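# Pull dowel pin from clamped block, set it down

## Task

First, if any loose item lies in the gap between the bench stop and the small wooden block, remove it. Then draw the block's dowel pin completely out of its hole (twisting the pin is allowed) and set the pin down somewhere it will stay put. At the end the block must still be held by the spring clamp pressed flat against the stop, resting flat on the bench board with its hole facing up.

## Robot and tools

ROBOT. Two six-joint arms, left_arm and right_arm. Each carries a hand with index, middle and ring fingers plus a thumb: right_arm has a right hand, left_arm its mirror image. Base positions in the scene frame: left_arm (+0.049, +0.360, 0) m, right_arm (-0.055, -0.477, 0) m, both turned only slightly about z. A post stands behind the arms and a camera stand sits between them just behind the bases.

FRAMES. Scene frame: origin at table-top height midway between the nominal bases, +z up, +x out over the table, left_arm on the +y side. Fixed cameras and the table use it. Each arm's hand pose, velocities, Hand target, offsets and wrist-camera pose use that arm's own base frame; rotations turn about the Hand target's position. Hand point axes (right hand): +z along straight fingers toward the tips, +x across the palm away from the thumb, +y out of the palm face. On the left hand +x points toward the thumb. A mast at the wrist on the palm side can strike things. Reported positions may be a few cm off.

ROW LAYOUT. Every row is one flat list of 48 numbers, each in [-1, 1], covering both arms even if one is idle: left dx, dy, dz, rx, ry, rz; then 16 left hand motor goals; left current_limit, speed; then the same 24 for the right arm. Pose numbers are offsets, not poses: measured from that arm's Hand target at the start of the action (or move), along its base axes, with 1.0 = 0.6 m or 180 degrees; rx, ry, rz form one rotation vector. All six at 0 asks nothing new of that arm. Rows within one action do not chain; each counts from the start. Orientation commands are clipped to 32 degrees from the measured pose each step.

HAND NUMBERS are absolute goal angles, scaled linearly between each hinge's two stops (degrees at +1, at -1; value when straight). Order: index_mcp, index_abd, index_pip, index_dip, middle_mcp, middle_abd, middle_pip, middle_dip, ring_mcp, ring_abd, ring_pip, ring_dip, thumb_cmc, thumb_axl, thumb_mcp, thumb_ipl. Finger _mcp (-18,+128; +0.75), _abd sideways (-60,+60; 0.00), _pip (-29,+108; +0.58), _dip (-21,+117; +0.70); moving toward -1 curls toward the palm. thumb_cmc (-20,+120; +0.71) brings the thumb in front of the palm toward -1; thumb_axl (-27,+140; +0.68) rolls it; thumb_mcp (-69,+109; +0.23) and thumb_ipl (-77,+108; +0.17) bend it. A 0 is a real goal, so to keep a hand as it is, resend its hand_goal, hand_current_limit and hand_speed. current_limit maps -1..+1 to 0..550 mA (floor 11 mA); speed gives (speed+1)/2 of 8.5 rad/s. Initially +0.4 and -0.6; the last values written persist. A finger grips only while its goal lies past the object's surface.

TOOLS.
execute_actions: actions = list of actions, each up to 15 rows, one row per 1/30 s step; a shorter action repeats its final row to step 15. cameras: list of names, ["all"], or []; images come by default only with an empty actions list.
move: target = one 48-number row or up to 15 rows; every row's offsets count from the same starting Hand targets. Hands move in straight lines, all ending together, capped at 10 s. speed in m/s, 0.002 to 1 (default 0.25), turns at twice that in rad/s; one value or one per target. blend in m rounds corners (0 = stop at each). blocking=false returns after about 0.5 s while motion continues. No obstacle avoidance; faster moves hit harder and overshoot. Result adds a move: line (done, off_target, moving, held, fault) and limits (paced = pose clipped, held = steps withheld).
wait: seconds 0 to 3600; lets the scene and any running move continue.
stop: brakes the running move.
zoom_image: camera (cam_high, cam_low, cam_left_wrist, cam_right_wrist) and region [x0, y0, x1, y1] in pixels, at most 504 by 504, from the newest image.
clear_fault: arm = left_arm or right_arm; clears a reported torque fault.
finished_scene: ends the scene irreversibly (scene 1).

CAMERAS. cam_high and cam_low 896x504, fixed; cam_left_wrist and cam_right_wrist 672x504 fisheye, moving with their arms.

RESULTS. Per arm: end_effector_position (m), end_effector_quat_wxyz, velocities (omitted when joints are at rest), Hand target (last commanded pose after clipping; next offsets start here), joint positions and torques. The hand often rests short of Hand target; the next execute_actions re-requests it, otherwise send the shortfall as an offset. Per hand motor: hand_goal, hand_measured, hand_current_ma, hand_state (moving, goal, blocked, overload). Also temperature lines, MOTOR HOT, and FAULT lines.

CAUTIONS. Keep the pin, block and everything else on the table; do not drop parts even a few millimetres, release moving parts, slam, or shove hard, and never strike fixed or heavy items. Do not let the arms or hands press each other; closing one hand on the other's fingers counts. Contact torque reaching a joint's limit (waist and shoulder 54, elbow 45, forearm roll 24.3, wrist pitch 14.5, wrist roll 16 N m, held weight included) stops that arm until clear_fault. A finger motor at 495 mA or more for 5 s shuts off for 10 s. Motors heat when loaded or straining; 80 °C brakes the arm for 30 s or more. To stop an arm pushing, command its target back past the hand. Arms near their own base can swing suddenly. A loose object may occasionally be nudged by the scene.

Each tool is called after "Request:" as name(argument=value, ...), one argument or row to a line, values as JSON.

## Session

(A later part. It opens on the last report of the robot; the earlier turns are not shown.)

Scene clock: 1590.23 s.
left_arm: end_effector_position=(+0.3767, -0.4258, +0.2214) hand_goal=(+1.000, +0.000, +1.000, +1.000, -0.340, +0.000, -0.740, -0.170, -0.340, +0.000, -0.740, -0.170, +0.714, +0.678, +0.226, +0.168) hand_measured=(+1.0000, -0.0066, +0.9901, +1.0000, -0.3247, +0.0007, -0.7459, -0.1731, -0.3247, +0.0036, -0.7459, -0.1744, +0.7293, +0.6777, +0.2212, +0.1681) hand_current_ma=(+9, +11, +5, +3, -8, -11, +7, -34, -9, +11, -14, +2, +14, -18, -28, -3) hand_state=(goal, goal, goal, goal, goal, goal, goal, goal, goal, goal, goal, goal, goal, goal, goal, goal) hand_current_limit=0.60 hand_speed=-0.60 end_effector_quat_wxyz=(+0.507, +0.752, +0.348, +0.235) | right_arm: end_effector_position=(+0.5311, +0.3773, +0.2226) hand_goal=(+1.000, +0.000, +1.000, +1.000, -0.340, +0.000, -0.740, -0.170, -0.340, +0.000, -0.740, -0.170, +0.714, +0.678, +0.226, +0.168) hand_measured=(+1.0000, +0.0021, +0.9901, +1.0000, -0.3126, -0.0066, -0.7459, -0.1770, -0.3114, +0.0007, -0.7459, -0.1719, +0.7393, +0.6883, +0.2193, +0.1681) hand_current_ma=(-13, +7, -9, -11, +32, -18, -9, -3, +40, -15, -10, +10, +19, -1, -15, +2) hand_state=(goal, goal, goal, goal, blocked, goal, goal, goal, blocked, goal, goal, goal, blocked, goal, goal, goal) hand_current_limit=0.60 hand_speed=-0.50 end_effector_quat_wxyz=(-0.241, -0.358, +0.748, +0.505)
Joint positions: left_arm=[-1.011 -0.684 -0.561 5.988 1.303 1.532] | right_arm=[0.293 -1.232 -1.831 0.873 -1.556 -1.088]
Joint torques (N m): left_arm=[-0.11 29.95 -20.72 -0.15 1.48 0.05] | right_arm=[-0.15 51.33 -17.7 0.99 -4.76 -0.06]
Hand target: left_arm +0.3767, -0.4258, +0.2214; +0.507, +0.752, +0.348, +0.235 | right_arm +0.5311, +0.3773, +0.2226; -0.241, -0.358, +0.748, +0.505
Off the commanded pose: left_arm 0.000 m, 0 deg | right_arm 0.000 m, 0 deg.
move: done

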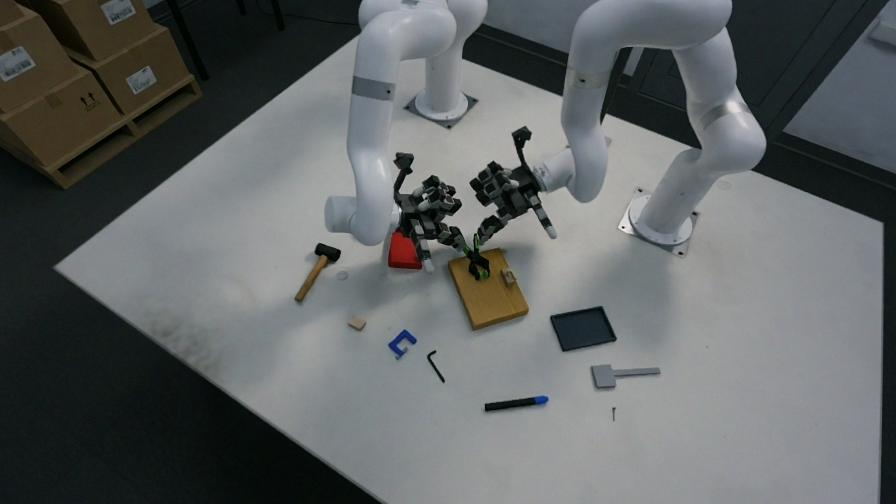

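Request:
move(
  target=[0.005,-0.0043,0,0,0,0,1,0,1,1,-0.34,0,-0.74,-0.17,-0.34,0,-0.74,-0.17,0.714,0.678,0.226,0.168,0.6,-0.6, -0.0052,0.0042,0,0,0,0,1,0,1,1,-0.34,0,-0.74,-0.17,-0.34,0,-0.74,-0.17,0.714,0.678,0.226,0.168,0.6,-0.5],
  speed=0.02,
  cameras=["cam_high"],
)

Request:
zoom_image(
  camera="cam_high",
  region=[430, 210, 520, 290],
)

Scene clock: 1595.67 s.
left_arm: end_effector_position=(+0.3797, -0.4283, +0.2214) hand_goal=(+1.000, +0.000, +1.000, +1.000, -0.340, +0.000, -0.740, -0.170, -0.340, +0.000, -0.740, -0.170, +0.714, +0.678, +0.226, +0.168) hand_measured=(+1.0000, -0.0081, +0.9901, +1.0000, -0.3259, +0.0007, -0.7459, -0.1719, -0.3247, +0.0036, -0.7459, -0.1744, +0.7293, +0.6767, +0.2222, +0.1681) hand_current_ma=(-19, +17, +9, -12, +2, -8, -13, -11, -6, -11, -6, +6, +4, -4, -10, -16) hand_state=(goal, goal, goal, goal, goal, goal, goal, goal, goal, goal, goal, goal, goal, goal, goal, goal) hand_current_limit=0.60 hand_speed=-0.60 end_effector_quat_wxyz=(+0.507, +0.752, +0.348, +0.235) | right_arm: end_effector_position=(+0.5280, +0.3798, +0.2226) hand_goal=(+1.000, +0.000, +1.000, +1.000, -0.340, +0.000, -0.740, -0.170, -0.340, +0.000, -0.740, -0.170, +0.714, +0.678, +0.226, +0.168) hand_measured=(+1.0000, +0.0021, +0.9901, +1.0000, -0.3138, -0.0066, -0.7459, -0.1782, -0.3114, +0.0007, -0.7459, -0.1719, +0.7393, +0.6883, +0.2193, +0.1672) hand_current_ma=(+1, +2, -20, +9, +24, -4, -4, -3, +39, -14, -8, +6, +15, +4, +1, +4) hand_state=(goal, goal, goal, goal, blocked, goal, goal, goal, blocked, goal, goal, goal, blocked, goal, goal, goal) hand_current_limit=0.60 hand_speed=-0.50 end_effector_quat_wxyz=(-0.241, -0.358, +0.748, +0.505)
Joint positions: left_arm=[-1.007 -0.686 -0.57 5.991 1.297 1.535] | right_arm=[0.298 -1.227 -1.819 0.877 -1.551 -1.091]
Joint torques (N m): left_arm=[-0.11 30.15 -20.45 -0.14 1.48 0.05] | right_arm=[21.66 51.22 -7.57 0.98 -1.33 -1.59]
Hand target: left_arm +0.3797, -0.4284, +0.2214; +0.507, +0.752, +0.348, +0.235 | right_arm +0.5280, +0.3798, +0.2226; -0.241, -0.358, +0.748, +0.505
Off the commanded pose: left_arm 0.000 m, 0 deg | right_arm 0.000 m, 0 deg.
move: done

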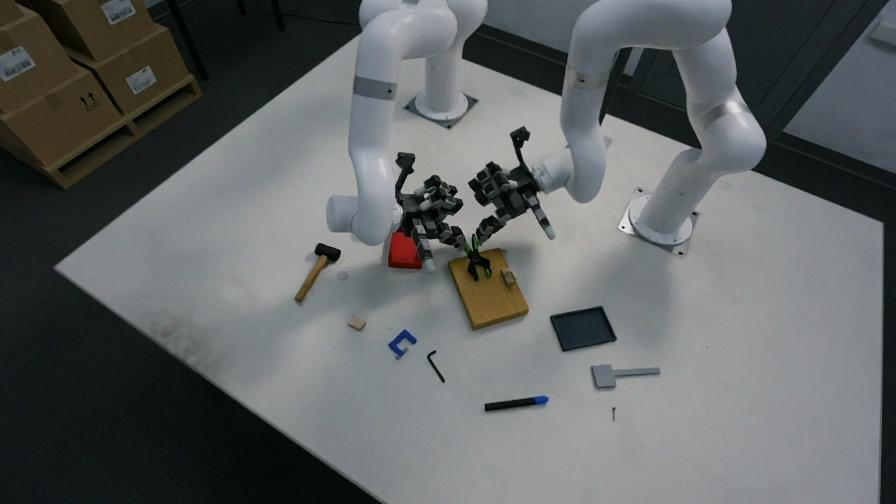

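Scaled by 5.600 from the camera's image (finer frame: 1280x720).

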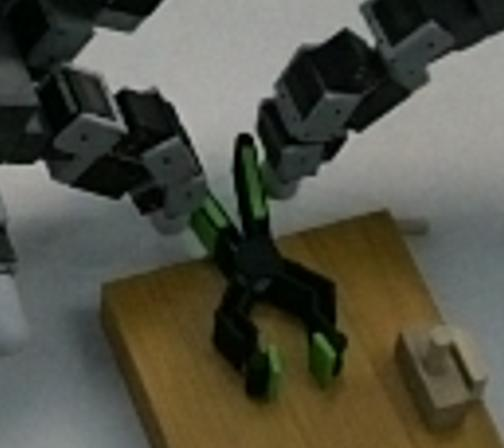

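Request:
move(
  target=[0.0063,-0.0054,0,0,0,0,1,0,1,1,-0.34,0,-0.74,-0.17,-0.34,0,-0.74,-0.17,0.714,0.678,0.226,0.168,0.6,-0.6, -0.0065,0.0052,0,0,0,0,1,0,1,1,-0.34,0,-0.74,-0.17,-0.34,0,-0.74,-0.17,0.714,0.678,0.226,0.168,0.6,-0.5],
  speed=0.02,
  cameras=["cam_high"],
)

Request:
zoom_image(
  camera="cam_high",
  region=[430, 210, 520, 290],
)

Scene clock: 1600.50 s.
left_arm: end_effector_position=(+0.3835, -0.4316, +0.2214) hand_goal=(+1.000, +0.000, +1.000, +1.000, -0.340, +0.000, -0.740, -0.170, -0.340, +0.000, -0.740, -0.170, +0.714, +0.678, +0.226, +0.168) hand_measured=(+1.0000, -0.0081, +0.9914, +1.0000, -0.3247, +0.0007, -0.7447, -0.1719, -0.3247, +0.0036, -0.7447, -0.1757, +0.7293, +0.6777, +0.2222, +0.1681) hand_current_ma=(-14, +7, +21, -14, +18, +7, +17, -2, -16, +2, +20, +13, -4, -11, +2, -4) hand_state=(goal, goal, goal, goal, goal, goal, goal, goal, goal, goal, goal, goal, goal, goal, goal, goal) hand_current_limit=0.60 hand_speed=-0.60 end_effector_quat_wxyz=(+0.507, +0.752, +0.348, +0.235) | right_arm: end_effector_position=(+0.5241, +0.3829, +0.2226) hand_goal=(+1.000, +0.000, +1.000, +1.000, -0.340, +0.000, -0.740, -0.170, -0.340, +0.000, -0.740, -0.170, +0.714, +0.678, +0.226, +0.168) hand_measured=(+1.0000, +0.0036, +0.9914, +1.0000, -0.3126, -0.0066, -0.7459, -0.1782, -0.3114, +0.0007, -0.7459, -0.1706, +0.7393, +0.6883, +0.2193, +0.1672) hand_current_ma=(+10, +0, -19, +6, +31, -12, -35, +2, +38, +0, +3, -17, +32, -1, -5, +3) hand_state=(goal, goal, goal, goal, blocked, goal, goal, goal, blocked, goal, goal, goal, blocked, goal, goal, goal) hand_current_limit=0.60 hand_speed=-0.50 end_effector_quat_wxyz=(-0.241, -0.358, +0.748, +0.505)
Joint positions: left_arm=[-1.003 -0.69 -0.582 5.994 1.289 1.538] | right_arm=[0.304 -1.22 -1.805 0.882 -1.544 -1.094]
Joint torques (N m): left_arm=[-0.11 30.41 -21.11 -0.13 1.48 0.05] | right_arm=[19.75 51.07 -8.47 0.97 -1.33 -1.78]
Hand target: left_arm +0.3835, -0.4316, +0.2214; +0.507, +0.752, +0.348, +0.235 | right_arm +0.5241, +0.3829, +0.2226; -0.241, -0.358, +0.748, +0.505
Off the commanded pose: left_arm 0.000 m, 0 deg | right_arm 0.000 m, 0 deg.
move: done

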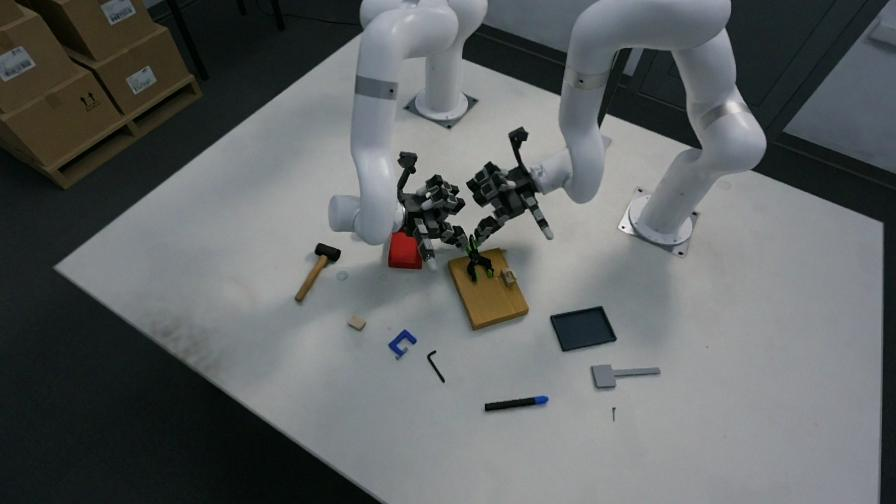

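Scaled by 5.600 from the camera's image (finer frame: 1280x720).

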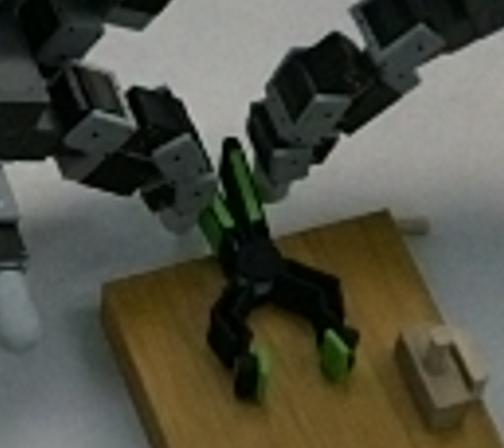

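Request:
move(
  target=[0.0038,-0.0033,0,0,0,0,1,0,1,1,-0.34,0,-0.74,-0.17,-0.34,0,-0.74,-0.17,0.714,0.678,0.226,0.168,0.6,-0.6, -0.004,0.0032,0,0,0,0,1,0,1,1,-0.34,0,-0.74,-0.17,-0.34,0,-0.74,-0.17,0.714,0.678,0.226,0.168,0.6,-0.5],
  speed=0.02,
  cameras=["all"],
)

Request:
zoom_image(
  camera="cam_high",
  region=[430, 210, 520, 290],
)

Request:
zoom_image(
  camera="cam_low",
  region=[560, 180, 760, 340],
)

Scene clock: 1606.23 s.
left_arm: end_effector_position=(+0.3857, -0.4336, +0.2214) hand_goal=(+1.000, +0.000, +1.000, +1.000, -0.340, +0.000, -0.740, -0.170, -0.340, +0.000, -0.740, -0.170, +0.714, +0.678, +0.226, +0.168) hand_measured=(+1.0000, -0.0096, +0.9927, +1.0000, -0.3247, +0.0007, -0.7447, -0.1731, -0.3247, +0.0036, -0.7459, -0.1744, +0.7293, +0.6777, +0.2212, +0.1681) hand_current_ma=(-1, -15, +10, -6, +14, +17, +21, -1, +7, -9, -13, +8, +1, +12, -6, -25) hand_state=(goal, goal, goal, goal, goal, goal, goal, goal, goal, goal, goal, goal, goal, goal, goal, goal) hand_current_limit=0.60 hand_speed=-0.60 end_effector_quat_wxyz=(+0.507, +0.752, +0.348, +0.235) | right_arm: end_effector_position=(+0.5217, +0.3849, +0.2226) hand_goal=(+1.000, +0.000, +1.000, +1.000, -0.340, +0.000, -0.740, -0.170, -0.340, +0.000, -0.740, -0.170, +0.714, +0.678, +0.226, +0.168) hand_measured=(+1.0000, +0.0051, +0.9914, +1.0000, -0.3126, -0.0081, -0.7472, -0.1782, -0.3126, +0.0021, -0.7459, -0.1719, +0.7393, +0.6883, +0.2183, +0.1672) hand_current_ma=(-8, +4, -6, +1, +38, -6, -18, +6, +52, -12, -12, -9, +33, +2, -5, +3) hand_state=(goal, goal, goal, goal, blocked, goal, goal, goal, blocked, goal, goal, goal, blocked, goal, goal, goal) hand_current_limit=0.60 hand_speed=-0.50 end_effector_quat_wxyz=(-0.241, -0.358, +0.748, +0.505)
Joint positions: left_arm=[-1.001 -0.692 -0.589 5.996 1.284 1.54] | right_arm=[0.307 -1.216 -1.797 0.885 -1.54 -1.096]
Joint torques (N m): left_arm=[-0.12 30.57 -22.2 -0.12 1.48 0.05] | right_arm=[19.26 50.99 -8.06 0.97 -1.33 -0.06]
Hand target: left_arm +0.3858, -0.4336, +0.2214; +0.507, +0.752, +0.348, +0.235 | right_arm +0.5217, +0.3849, +0.2226; -0.241, -0.358, +0.748, +0.505
Off the commanded pose: left_arm 0.000 m, 0 deg | right_arm 0.000 m, 0 deg.
move: done
cam_left_wrist: T_world_to_cam=[[-0.71823, -0.40835, -0.56337, 0.18632], [-0.36978, 0.90988, -0.18809, 0.53015], [0.58941, 0.07323, -0.80451, 0.11023]] pos_world=[0.26489, -0.41436, 0.29337]
cam_right_wrist: T_world_to_cam=[[0.3353, 0.75116, 0.56863, -0.55927], [0.94019, -0.22823, -0.2529, -0.39123], [-0.06019, 0.61942, -0.78275, 0.09155]] pos_world=[0.56086, 0.2741, 0.29074]

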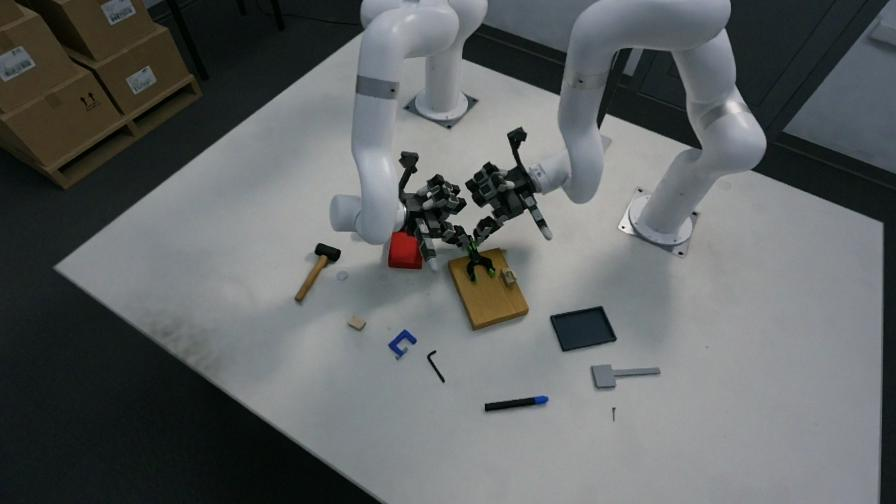

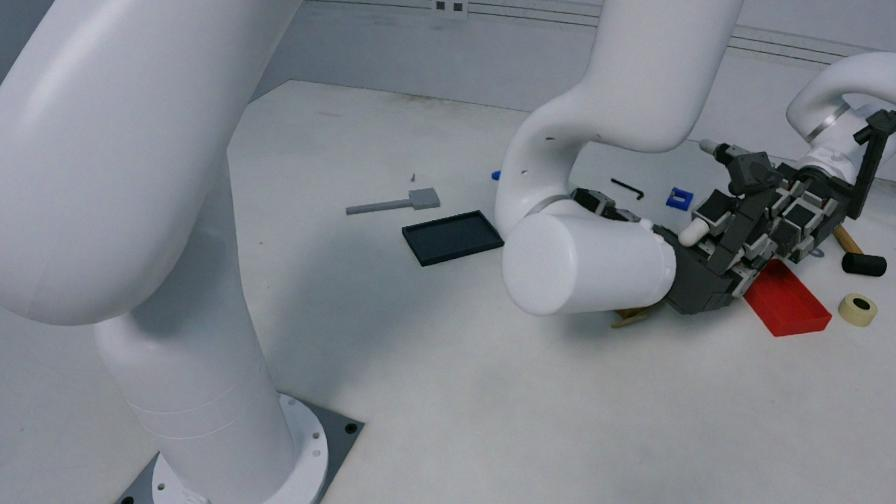

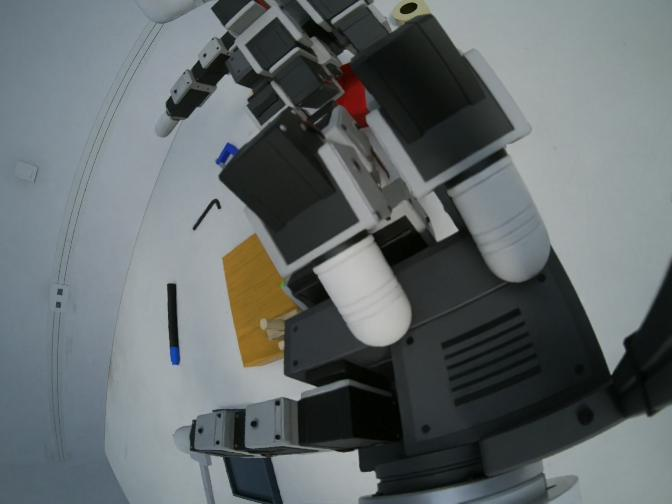

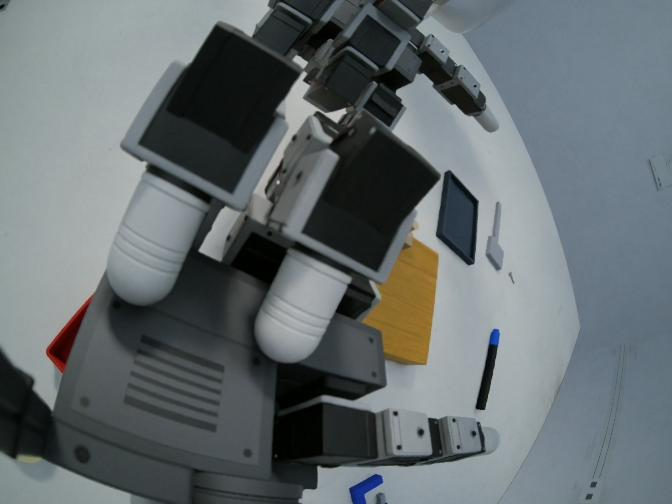

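Scaled by 5.600 from the camera's image (finer frame: 1280x720).

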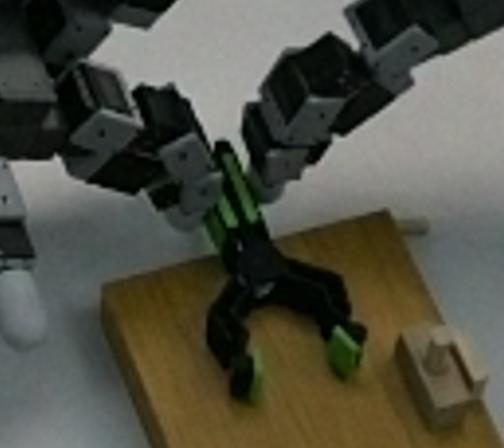

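Scaled by 2.520 from the camera's image (finer frame: 1280x720).

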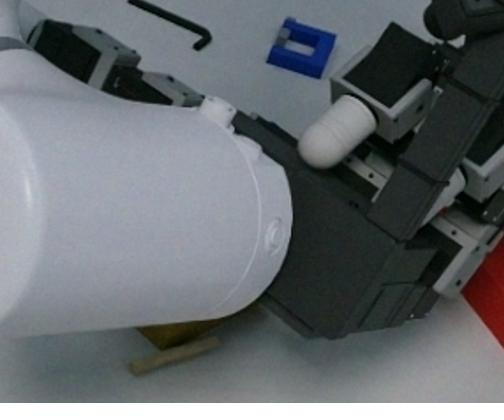

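Request:
move(
  target=[0,0,0.0167,0,0,0,1,0,1,1,-0.34,0,-0.74,-0.17,-0.34,0,-0.74,-0.17,0.714,0.678,0.226,0.168,0.6,-0.6, 0,0,0.0167,0,0,0,1,0,1,1,-0.34,0,-0.74,-0.17,-0.34,0,-0.74,-0.17,0.714,0.678,0.226,0.168,0.6,-0.5],
  speed=0.02,
  cameras=["all"],
)

Request:
zoom_image(
  camera="cam_high",
  region=[430, 210, 520, 290],
)

Request:
zoom_image(
  camera="cam_left_wrist",
  region=[180, 180, 360, 380],
)

Scene clock: 1610.47 s.
left_arm: end_effector_position=(+0.3858, -0.4336, +0.2314) hand_goal=(+1.000, +0.000, +1.000, +1.000, -0.340, +0.000, -0.740, -0.170, -0.340, +0.000, -0.740, -0.170, +0.714, +0.678, +0.226, +0.168) hand_measured=(+1.0000, -0.0081, +0.9927, +1.0000, -0.3247, +0.0007, -0.7459, -0.1719, -0.3259, +0.0036, -0.7459, -0.1744, +0.7293, +0.6777, +0.2212, +0.1681) hand_current_ma=(-5, +5, +6, -12, -12, -6, +21, +5, +27, +7, +16, +11, +12, +5, -17, -9) hand_state=(goal, goal, goal, goal, goal, goal, goal, goal, goal, goal, goal, goal, goal, goal, goal, goal) hand_current_limit=0.60 hand_speed=-0.60 end_effector_quat_wxyz=(+0.507, +0.752, +0.348, +0.235) | right_arm: end_effector_position=(+0.5217, +0.3849, +0.2326) hand_goal=(+1.000, +0.000, +1.000, +1.000, -0.340, +0.000, -0.740, -0.170, -0.340, +0.000, -0.740, -0.170, +0.714, +0.678, +0.226, +0.168) hand_measured=(+1.0000, +0.0051, +0.9940, +1.0000, -0.3138, -0.0066, -0.7459, -0.1782, -0.3114, -0.0008, -0.7459, -0.1706, +0.7393, +0.6883, +0.2193, +0.1672) hand_current_ma=(-9, +18, -22, -11, +22, -14, -14, +10, +32, -4, -15, -9, +17, +20, -33, +17) hand_state=(goal, goal, goal, goal, blocked, goal, goal, goal, blocked, goal, goal, goal, blocked, goal, goal, goal) hand_current_limit=0.60 hand_speed=-0.50 end_effector_quat_wxyz=(-0.241, -0.358, +0.748, +0.505)
Joint positions: left_arm=[-1.001 -0.661 -0.58 5.994 1.264 1.546] | right_arm=[0.307 -1.197 -1.788 0.884 -1.546 -1.089]
Joint torques (N m): left_arm=[-0.11 39.99 -8.71 -0.1 1.48 0.05] | right_arm=[-0.15 50.85 -7.18 0.98 -6.58 1.45]
Hand target: left_arm +0.3858, -0.4336, +0.2314; +0.507, +0.752, +0.348, +0.235 | right_arm +0.5217, +0.3849, +0.2326; -0.241, -0.358, +0.748, +0.505
Off the commanded pose: left_arm 0.000 m, 0 deg | right_arm 0.000 m, 0 deg.
move: done
cam_left_wrist: T_world_to_cam=[[-0.71821, -0.40835, -0.5634, 0.19196], [-0.36983, 0.90987, -0.18802, 0.53202], [0.5894, 0.07333, -0.8045, 0.11832]] pos_world=[0.26489, -0.41436, 0.30337]
cam_right_wrist: T_world_to_cam=[[0.33529, 0.75118, 0.56861, -0.56501], [0.94018, -0.22817, -0.25298, -0.38867], [-0.06029, 0.61942, -0.78275, 0.09951]] pos_world=[0.56086, 0.2741, 0.30084]

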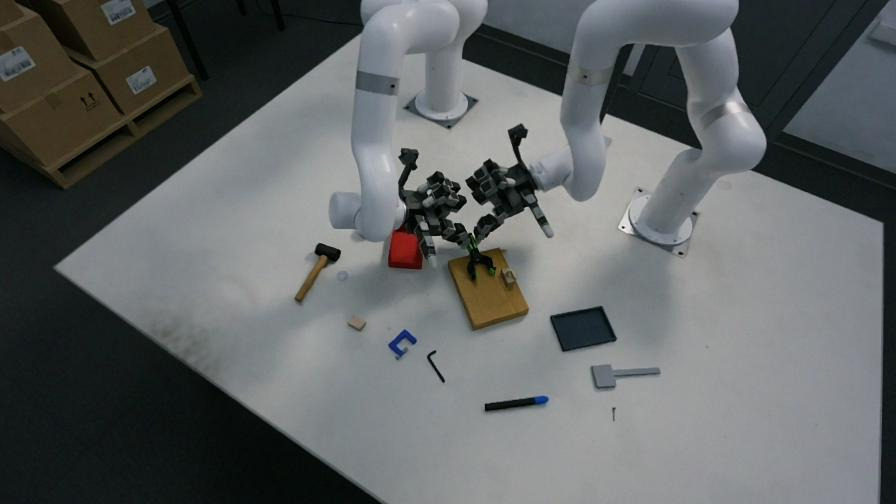

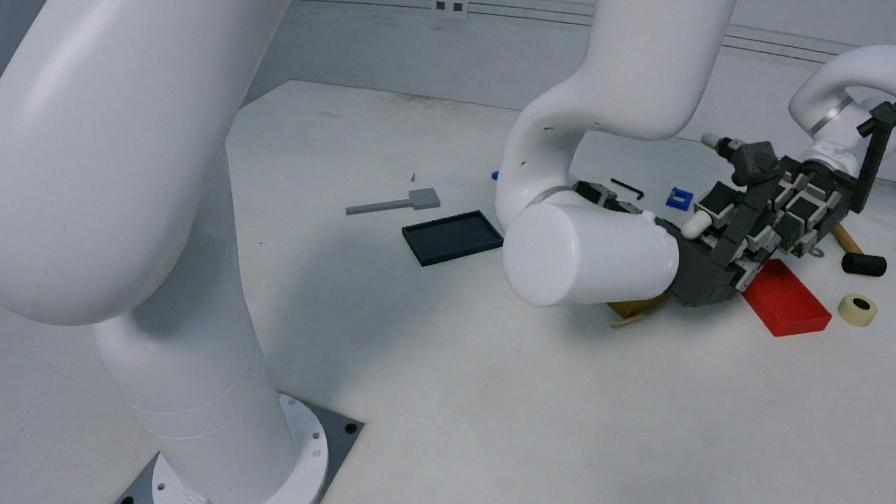

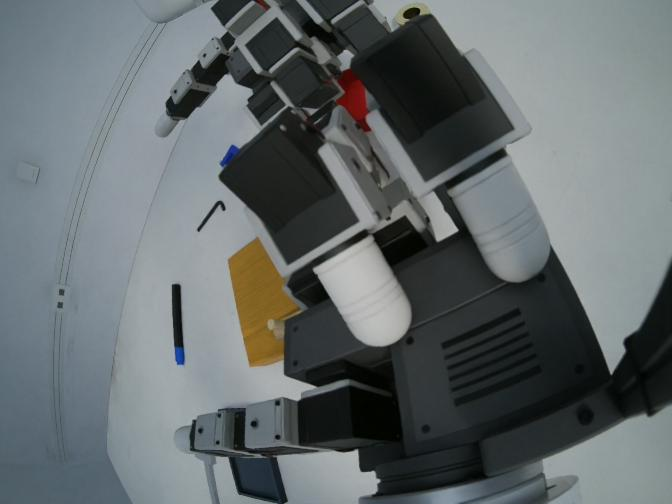

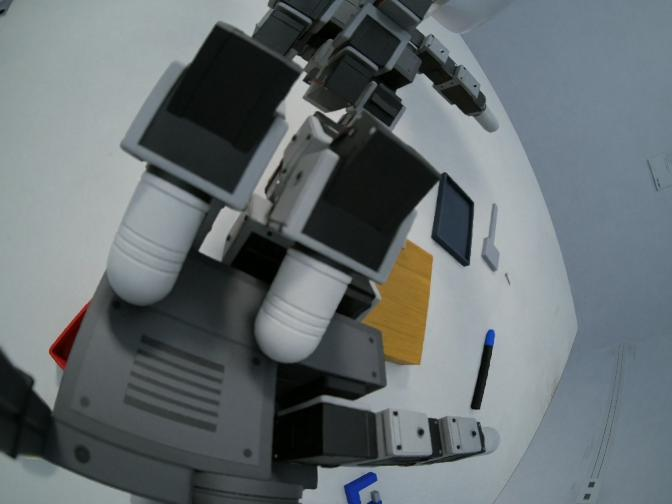

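Scaled by 5.600 from the camera's image (finer frame: 1280x720).

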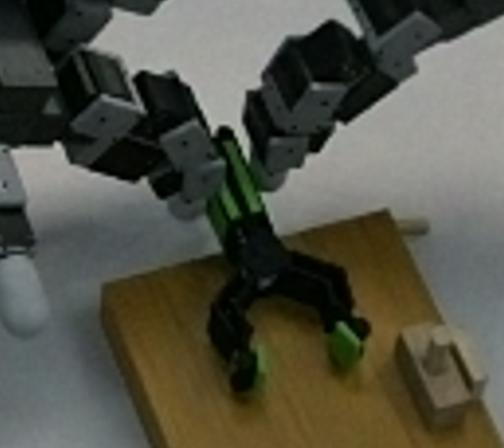

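Scaled by 2.520 from the camera's image (finer frame: 960x720).

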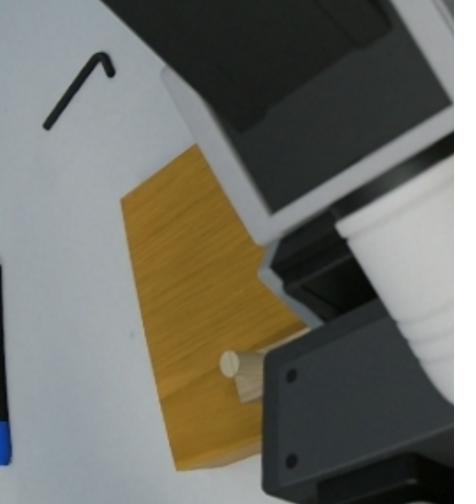

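Request:
move(
  target=[0,0,0.0333,0,0,0,1,0,1,1,-0.34,0,-0.74,-0.17,-0.34,0,-0.74,-0.17,0.714,0.678,0.226,0.168,0.6,-0.6, 0,0,0.0333,0,0,0,1,0,1,1,-0.34,0,-0.74,-0.17,-0.34,0,-0.74,-0.17,0.714,0.678,0.226,0.168,0.6,-0.5],
  speed=0.02,
  cameras=["cam_high","cam_low"],
)

Request:
zoom_image(
  camera="cam_high",
  region=[430, 210, 520, 290],
)

Scene clock: 1616.07 s.
left_arm: end_effector_position=(+0.3858, -0.4336, +0.2514) hand_goal=(+1.000, +0.000, +1.000, +1.000, -0.340, +0.000, -0.740, -0.170, -0.340, +0.000, -0.740, -0.170, +0.714, +0.678, +0.226, +0.168) hand_measured=(+1.0000, -0.0096, +0.9914, +1.0000, -0.3247, +0.0007, -0.7447, -0.1731, -0.3247, +0.0036, -0.7459, -0.1757, +0.7293, +0.6777, +0.2212, +0.1681) hand_current_ma=(-9, -8, +5, -13, +9, -1, +2, -7, -13, -9, -9, +1, +8, -32, -7, -5) hand_state=(goal, goal, goal, goal, goal, goal, goal, goal, goal, goal, goal, goal, goal, goal, goal, goal) hand_current_limit=0.60 hand_speed=-0.60 end_effector_quat_wxyz=(+0.507, +0.752, +0.348, +0.235) | right_arm: end_effector_position=(+0.5217, +0.3849, +0.2526) hand_goal=(+1.000, +0.000, +1.000, +1.000, -0.340, +0.000, -0.740, -0.170, -0.340, +0.000, -0.740, -0.170, +0.714, +0.678, +0.226, +0.168) hand_measured=(+1.0000, +0.0065, +0.9927, +1.0000, -0.3126, -0.0081, -0.7459, -0.1770, -0.3114, +0.0007, -0.7459, -0.1719, +0.7381, +0.6883, +0.2183, +0.1672) hand_current_ma=(+1, +15, -8, -13, +45, -12, -14, +12, +37, -12, -14, +7, +22, +7, -3, +6) hand_state=(goal, goal, goal, goal, blocked, goal, goal, goal, blocked, goal, goal, goal, blocked, goal, goal, goal) hand_current_limit=0.60 hand_speed=-0.50 end_effector_quat_wxyz=(-0.241, -0.358, +0.748, +0.505)
Joint positions: left_arm=[-1.001 -0.598 -0.563 5.99 1.22 1.56] | right_arm=[0.307 -1.162 -1.772 0.884 -1.558 -1.074]
Joint torques (N m): left_arm=[-0.11 29.21 -9.56 -0.04 1.48 2.49] | right_arm=[-0.15 50.58 -9.47 1.01 -6.18 1.49]
Hand target: left_arm +0.3858, -0.4336, +0.2514; +0.507, +0.752, +0.348, +0.235 | right_arm +0.5217, +0.3849, +0.2526; -0.241, -0.358, +0.748, +0.505
Off the commanded pose: left_arm 0.000 m, 0 deg | right_arm 0.000 m, 0 deg.
move: done

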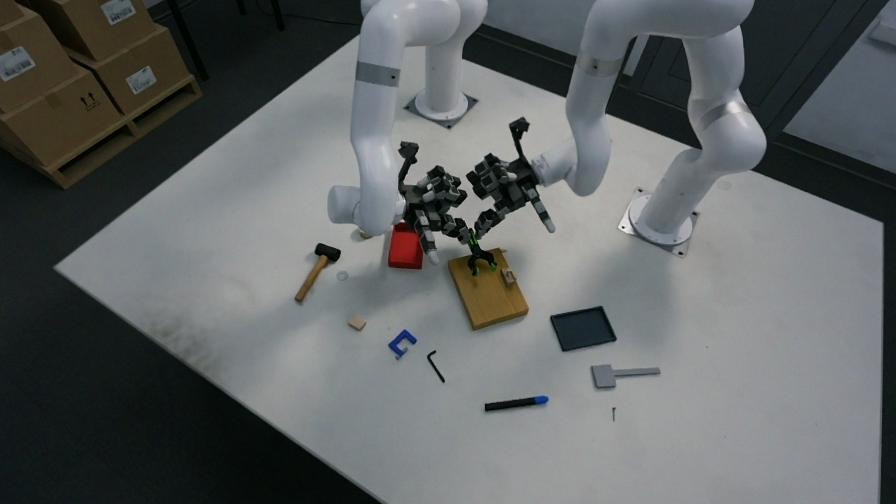

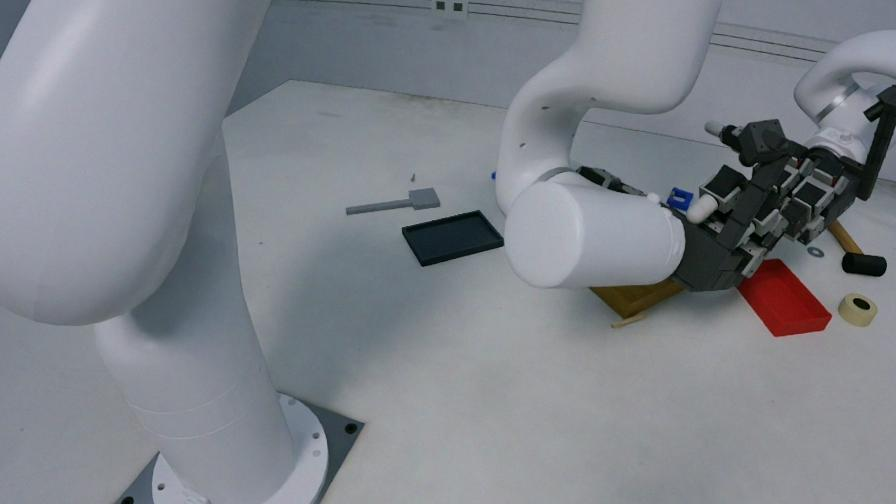

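Scaled by 5.600 from the camera's image (finer frame: 1280x720).

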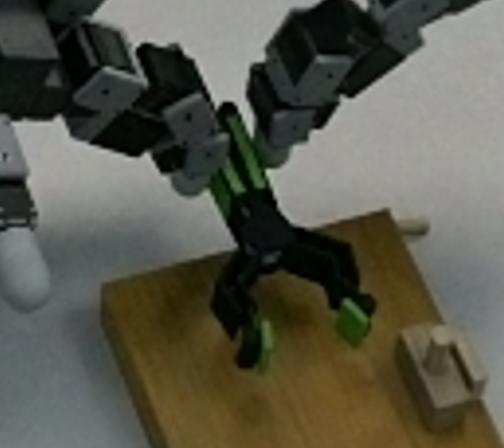

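Request:
move(
  target=[
    [0,0,0.05,0,0,0,1,0,1,1,-0.34,0,-0.74,-0.17,-0.34,0,-0.74,-0.17,0.714,0.678,0.226,0.168,0.6,-0.6, 0,0,0.05,0,0,0,1,0,1,1,-0.34,0,-0.74,-0.17,-0.34,0,-0.74,-0.17,0.714,0.678,0.226,0.168,0.6,-0.5],
    [-0.0257,0.0446,0.05,0,0,0,1,0,1,1,-0.34,0,-0.74,-0.17,-0.34,0,-0.74,-0.17,0.714,0.678,0.226,0.168,0.6,-0.6, -0.0268,0.0439,0.05,0,0,0,1,0,1,1,-0.34,0,-0.74,-0.17,-0.34,0,-0.74,-0.17,0.714,0.678,0.226,0.168,0.6,-0.5],
  ],
  blend=[0.01,0],
  speed=0.03,
  cameras=["cam_high"],
)

Request:
zoom_image(
  camera="cam_high",
  region=[430, 200, 540, 300],
)

Scene clock: 1627.07 s.
left_arm: end_effector_position=(+0.3703, -0.4068, +0.2814) hand_goal=(+1.000, +0.000, +1.000, +1.000, -0.340, +0.000, -0.740, -0.170, -0.340, +0.000, -0.740, -0.170, +0.714, +0.678, +0.226, +0.168) hand_measured=(+1.0000, -0.0096, +0.9927, +1.0000, -0.3259, +0.0007, -0.7459, -0.1731, -0.3259, +0.0036, -0.7447, -0.1757, +0.7293, +0.6777, +0.2222, +0.1681) hand_current_ma=(+1, -11, +5, -20, +7, -7, +20, +8, +6, +6, -3, -12, +21, +8, -16, -3) hand_state=(goal, goal, goal, goal, goal, goal, goal, goal, goal, goal, goal, goal, goal, goal, goal, goal) hand_current_limit=0.60 hand_speed=-0.60 end_effector_quat_wxyz=(+0.507, +0.752, +0.348, +0.235) | right_arm: end_effector_position=(+0.5056, +0.4112, +0.2826) hand_goal=(+1.000, +0.000, +1.000, +1.000, -0.340, +0.000, -0.740, -0.170, -0.340, +0.000, -0.740, -0.170, +0.714, +0.678, +0.226, +0.168) hand_measured=(+1.0000, +0.0051, +0.9927, +1.0000, -0.3138, -0.0081, -0.7472, -0.1795, -0.3114, +0.0007, -0.7459, -0.1706, +0.7393, +0.6883, +0.2183, +0.1672) hand_current_ma=(+18, +7, -15, -16, +27, +3, -18, +1, +34, -7, -12, +0, +17, -5, -17, -1) hand_state=(goal, goal, goal, goal, blocked, goal, goal, goal, blocked, goal, goal, goal, blocked, goal, goal, goal) hand_current_limit=0.60 hand_speed=-0.50 end_effector_quat_wxyz=(-0.241, -0.358, +0.748, +0.505)
Joint positions: left_arm=[-0.996 -0.468 -0.462 5.991 1.192 1.569] | right_arm=[0.349 -1.095 -1.723 0.918 -1.55 -1.045]
Joint torques (N m): left_arm=[-0.1 36.94 -10.12 0 5.96 0.05] | right_arm=[20.66 49.8 -8.63 1.04 -1.29 1.34]
Hand target: left_arm +0.3703, -0.4068, +0.2814; +0.507, +0.752, +0.348, +0.235 | right_arm +0.5056, +0.4112, +0.2826; -0.241, -0.358, +0.748, +0.505
Off the commanded pose: left_arm 0.000 m, 0 deg | right_arm 0.000 m, 0 deg.
move: done

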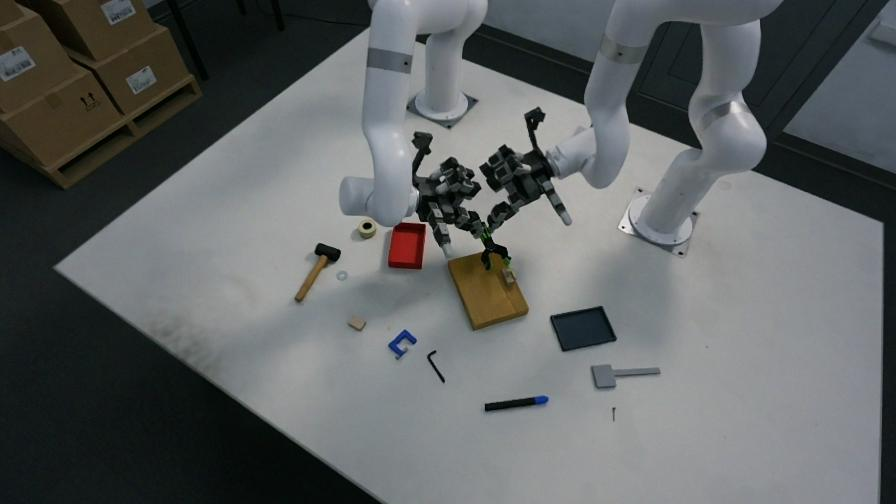

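Scaled by 4.582 from the camera's image (finer frame: 1280x720).

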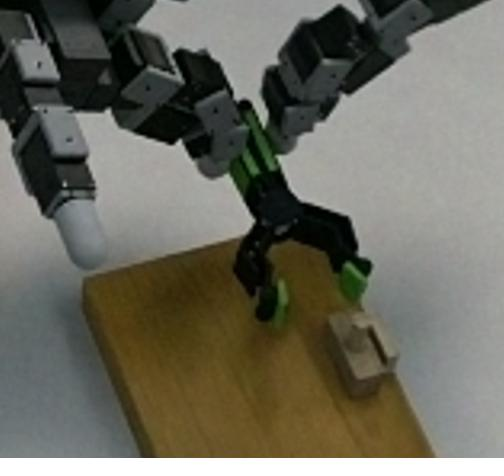

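Request:
move(
  target=[-0.0245,0.0435,0,0,0,0,1,0,1,1,-0.34,0,-0.74,-0.17,-0.34,0,-0.74,-0.17,0.714,0.678,0.226,0.168,0.6,-0.6, -0.0257,0.0428,0,0,0,0,1,0,1,1,-0.34,0,-0.74,-0.17,-0.34,0,-0.74,-0.17,0.714,0.678,0.226,0.168,0.6,-0.5],
  speed=0.03,
  cameras=["all"],
)

Request:
zoom_image(
  camera="cam_high",
  region=[450, 200, 550, 300],
)

Request:
zoom_image(
  camera="cam_low",
  region=[520, 160, 760, 340],
)

Scene clock: 1633.43 s.
left_arm: end_effector_position=(+0.3556, -0.3807, +0.2814) hand_goal=(+1.000, +0.000, +1.000, +1.000, -0.340, +0.000, -0.740, -0.170, -0.340, +0.000, -0.740, -0.170, +0.714, +0.678, +0.226, +0.168) hand_measured=(+1.0000, -0.0096, +0.9927, +1.0000, -0.3247, +0.0007, -0.7447, -0.1731, -0.3259, +0.0036, -0.7459, -0.1757, +0.7293, +0.6777, +0.2212, +0.1672) hand_current_ma=(+1, +3, +24, +3, +5, +4, +11, -23, -2, +16, -13, +6, +35, +9, -5, -28) hand_state=(goal, goal, goal, goal, goal, goal, goal, goal, goal, goal, goal, goal, goal, goal, goal, goal) hand_current_limit=0.60 hand_speed=-0.60 end_effector_quat_wxyz=(+0.507, +0.752, +0.348, +0.235) | right_arm: end_effector_position=(+0.4902, +0.4369, +0.2826) hand_goal=(+1.000, +0.000, +1.000, +1.000, -0.340, +0.000, -0.740, -0.170, -0.340, +0.000, -0.740, -0.170, +0.714, +0.678, +0.226, +0.168) hand_measured=(+1.0000, +0.0051, +0.9927, +1.0000, -0.3126, -0.0066, -0.7472, -0.1782, -0.3114, +0.0007, -0.7459, -0.1719, +0.7406, +0.6883, +0.2183, +0.1672) hand_current_ma=(+9, +7, -30, -23, +31, -19, -11, +5, +36, -9, -15, -8, +13, +3, -12, +9) hand_state=(goal, goal, goal, goal, blocked, goal, goal, goal, blocked, goal, goal, goal, blocked, goal, goal, goal) hand_current_limit=0.60 hand_speed=-0.50 end_effector_quat_wxyz=(-0.241, -0.358, +0.748, +0.505)
Joint positions: left_arm=[-0.99 -0.434 -0.387 6.002 1.232 1.557] | right_arm=[0.39 -1.083 -1.699 0.951 -1.524 -1.04]
Joint torques (N m): left_arm=[-0.09 34.6 -9.36 -0.05 8.29 -2.13] | right_arm=[23.82 49.57 -7.64 1.03 -1.29 1.39]
Hand target: left_arm +0.3556, -0.3807, +0.2814; +0.507, +0.752, +0.348, +0.235 | right_arm +0.4902, +0.4369, +0.2826; -0.241, -0.358, +0.748, +0.505
Off the commanded pose: left_arm 0.000 m, 0 deg | right_arm 0.000 m, 0 deg.
move: done
cam_left_wrist: T_world_to_cam=[[-0.71823, -0.40835, -0.56337, 0.22011], [-0.36978, 0.90988, -0.18809, 0.48217], [0.58941, 0.07323, -0.80451, 0.17237]] pos_world=[0.23479, -0.36146, 0.35337]
cam_right_wrist: T_world_to_cam=[[0.3353, 0.75116, 0.56863, -0.62189], [0.94019, -0.22823, -0.2529, -0.33457], [-0.06019, 0.61942, -0.78275, 0.10441]] pos_world=[0.52936, 0.3261, 0.35074]

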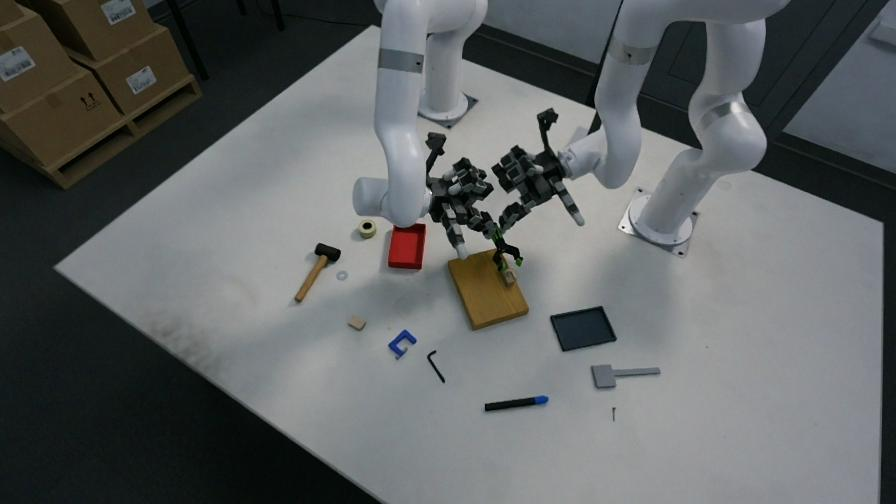

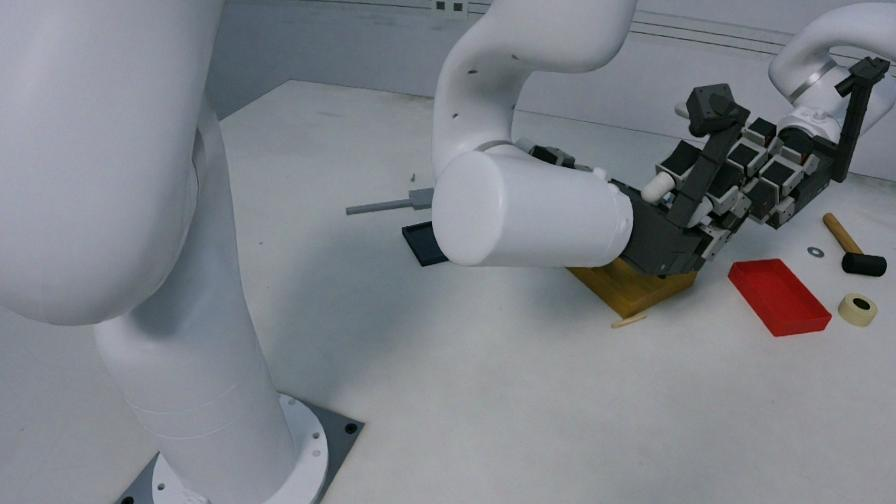

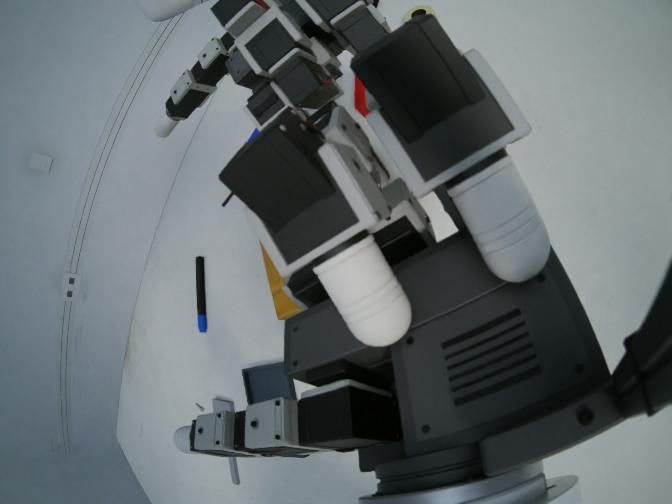

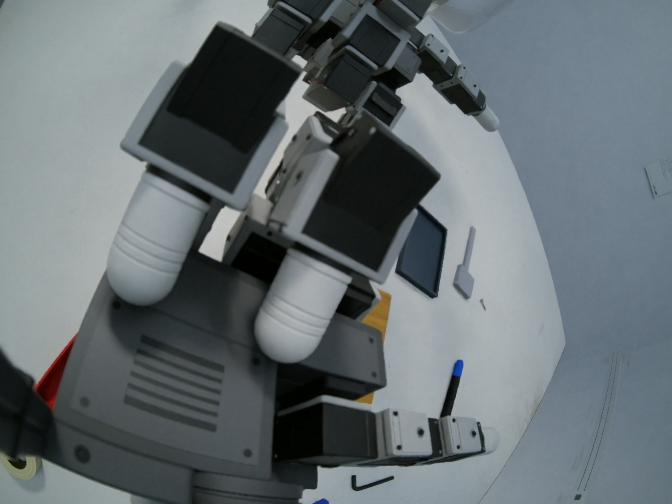

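Scaled by 5.040 from the camera's image (finer frame: 1280x720).

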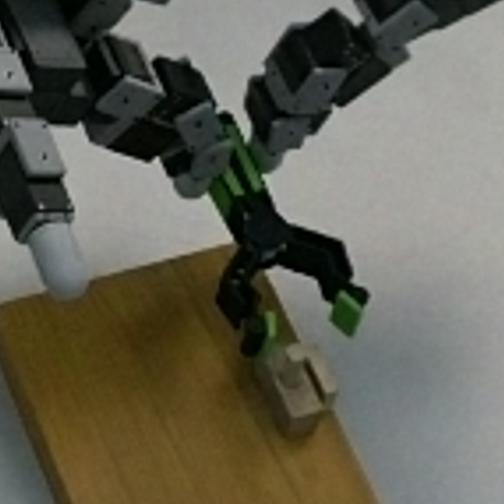

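Scaled by 2.100 from the camera's image (finer frame: 1280x720).

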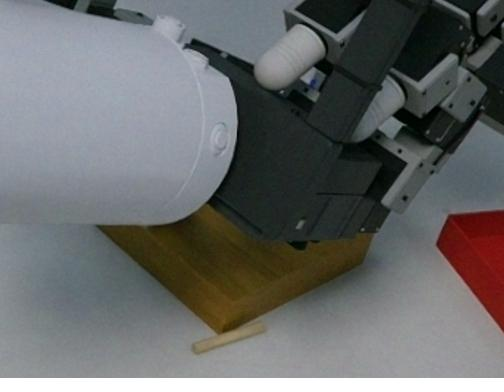

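Request:
move(
  target=[0,0,-0.0367,0,0,0,1,0,1,1,-0.34,0,-0.74,-0.17,-0.34,0,-0.74,-0.17,0.714,0.678,0.226,0.168,0.6,-0.6, 0,0,-0.0367,0,0,0,1,0,1,1,-0.34,0,-0.74,-0.17,-0.34,0,-0.74,-0.17,0.714,0.678,0.226,0.168,0.6,-0.5],
  speed=0.03,
  cameras=["cam_high"],
)

Request:
zoom_image(
  camera="cam_high",
  region=[470, 210, 540, 290],
)

Scene clock: 1642.63 s.
left_arm: end_effector_position=(+0.3556, -0.3807, +0.2594) hand_goal=(+1.000, +0.000, +1.000, +1.000, -0.340, +0.000, -0.740, -0.170, -0.340, +0.000, -0.740, -0.170, +0.714, +0.678, +0.226, +0.168) hand_measured=(+1.0000, -0.0096, +0.9914, +1.0000, -0.3247, +0.0007, -0.7459, -0.1719, -0.3259, +0.0036, -0.7459, -0.1744, +0.7293, +0.6767, +0.2212, +0.1681) hand_current_ma=(-5, -6, +17, -16, +0, +17, +4, -13, +11, +14, +13, +3, -3, -16, +9, -2) hand_state=(goal, goal, goal, goal, goal, goal, goal, goal, goal, goal, goal, goal, goal, goal, goal, goal) hand_current_limit=0.60 hand_speed=-0.60 end_effector_quat_wxyz=(+0.507, +0.752, +0.348, +0.235) | right_arm: end_effector_position=(+0.4902, +0.4369, +0.2606) hand_goal=(+1.000, +0.000, +1.000, +1.000, -0.340, +0.000, -0.740, -0.170, -0.340, +0.000, -0.740, -0.170, +0.714, +0.678, +0.226, +0.168) hand_measured=(+1.0000, +0.0065, +0.9927, +1.0000, -0.3114, -0.0081, -0.7459, -0.1782, -0.3114, +0.0007, -0.7447, -0.1706, +0.7393, +0.6883, +0.2183, +0.1672) hand_current_ma=(+6, +19, -16, -11, +30, +3, -12, +6, +37, -12, -3, -4, +21, -2, -27, -2) hand_state=(goal, goal, goal, goal, blocked, goal, goal, goal, blocked, goal, goal, goal, blocked, goal, goal, goal) hand_current_limit=0.60 hand_speed=-0.50 end_effector_quat_wxyz=(-0.241, -0.358, +0.748, +0.505)
Joint positions: left_arm=[-0.99 -0.516 -0.403 6.007 1.294 1.538] | right_arm=[0.39 -1.12 -1.712 0.952 -1.509 -1.06]
Joint torques (N m): left_arm=[-0.1 25.33 -22.24 -0.13 5.92 -2.01] | right_arm=[-0.13 49.92 -17.79 0.99 -1.3 -1.76]
Hand target: left_arm +0.3556, -0.3807, +0.2593; +0.507, +0.752, +0.348, +0.235 | right_arm +0.4902, +0.4369, +0.2606; -0.241, -0.358, +0.748, +0.505
Off the commanded pose: left_arm 0.000 m, 0 deg | right_arm 0.000 m, 0 deg.
move: done

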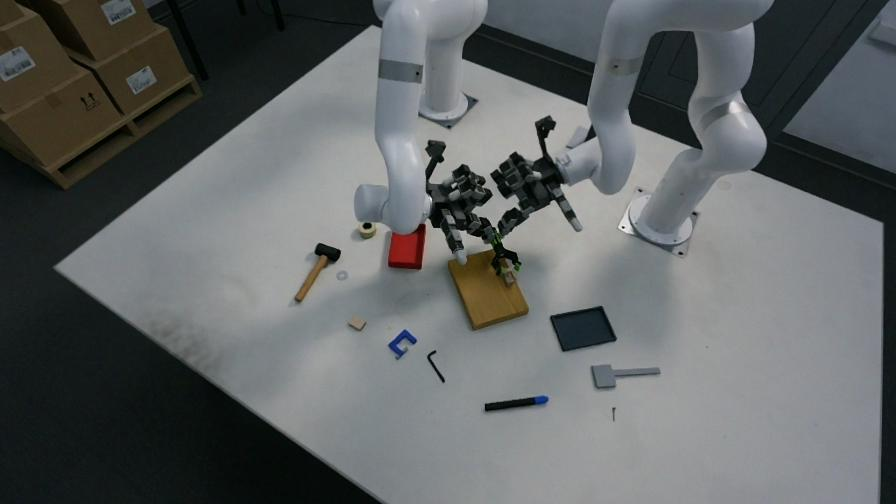

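Scaled by 6.300 from the camera's image (finer frame: 1280x720).

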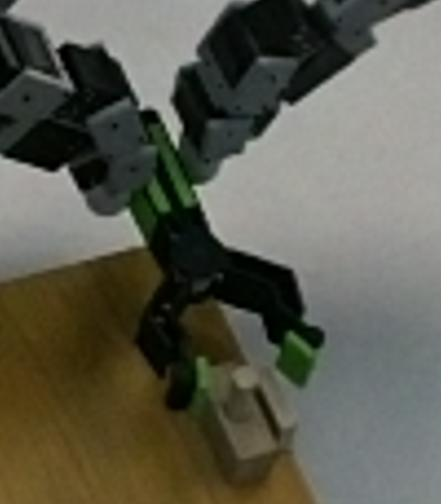

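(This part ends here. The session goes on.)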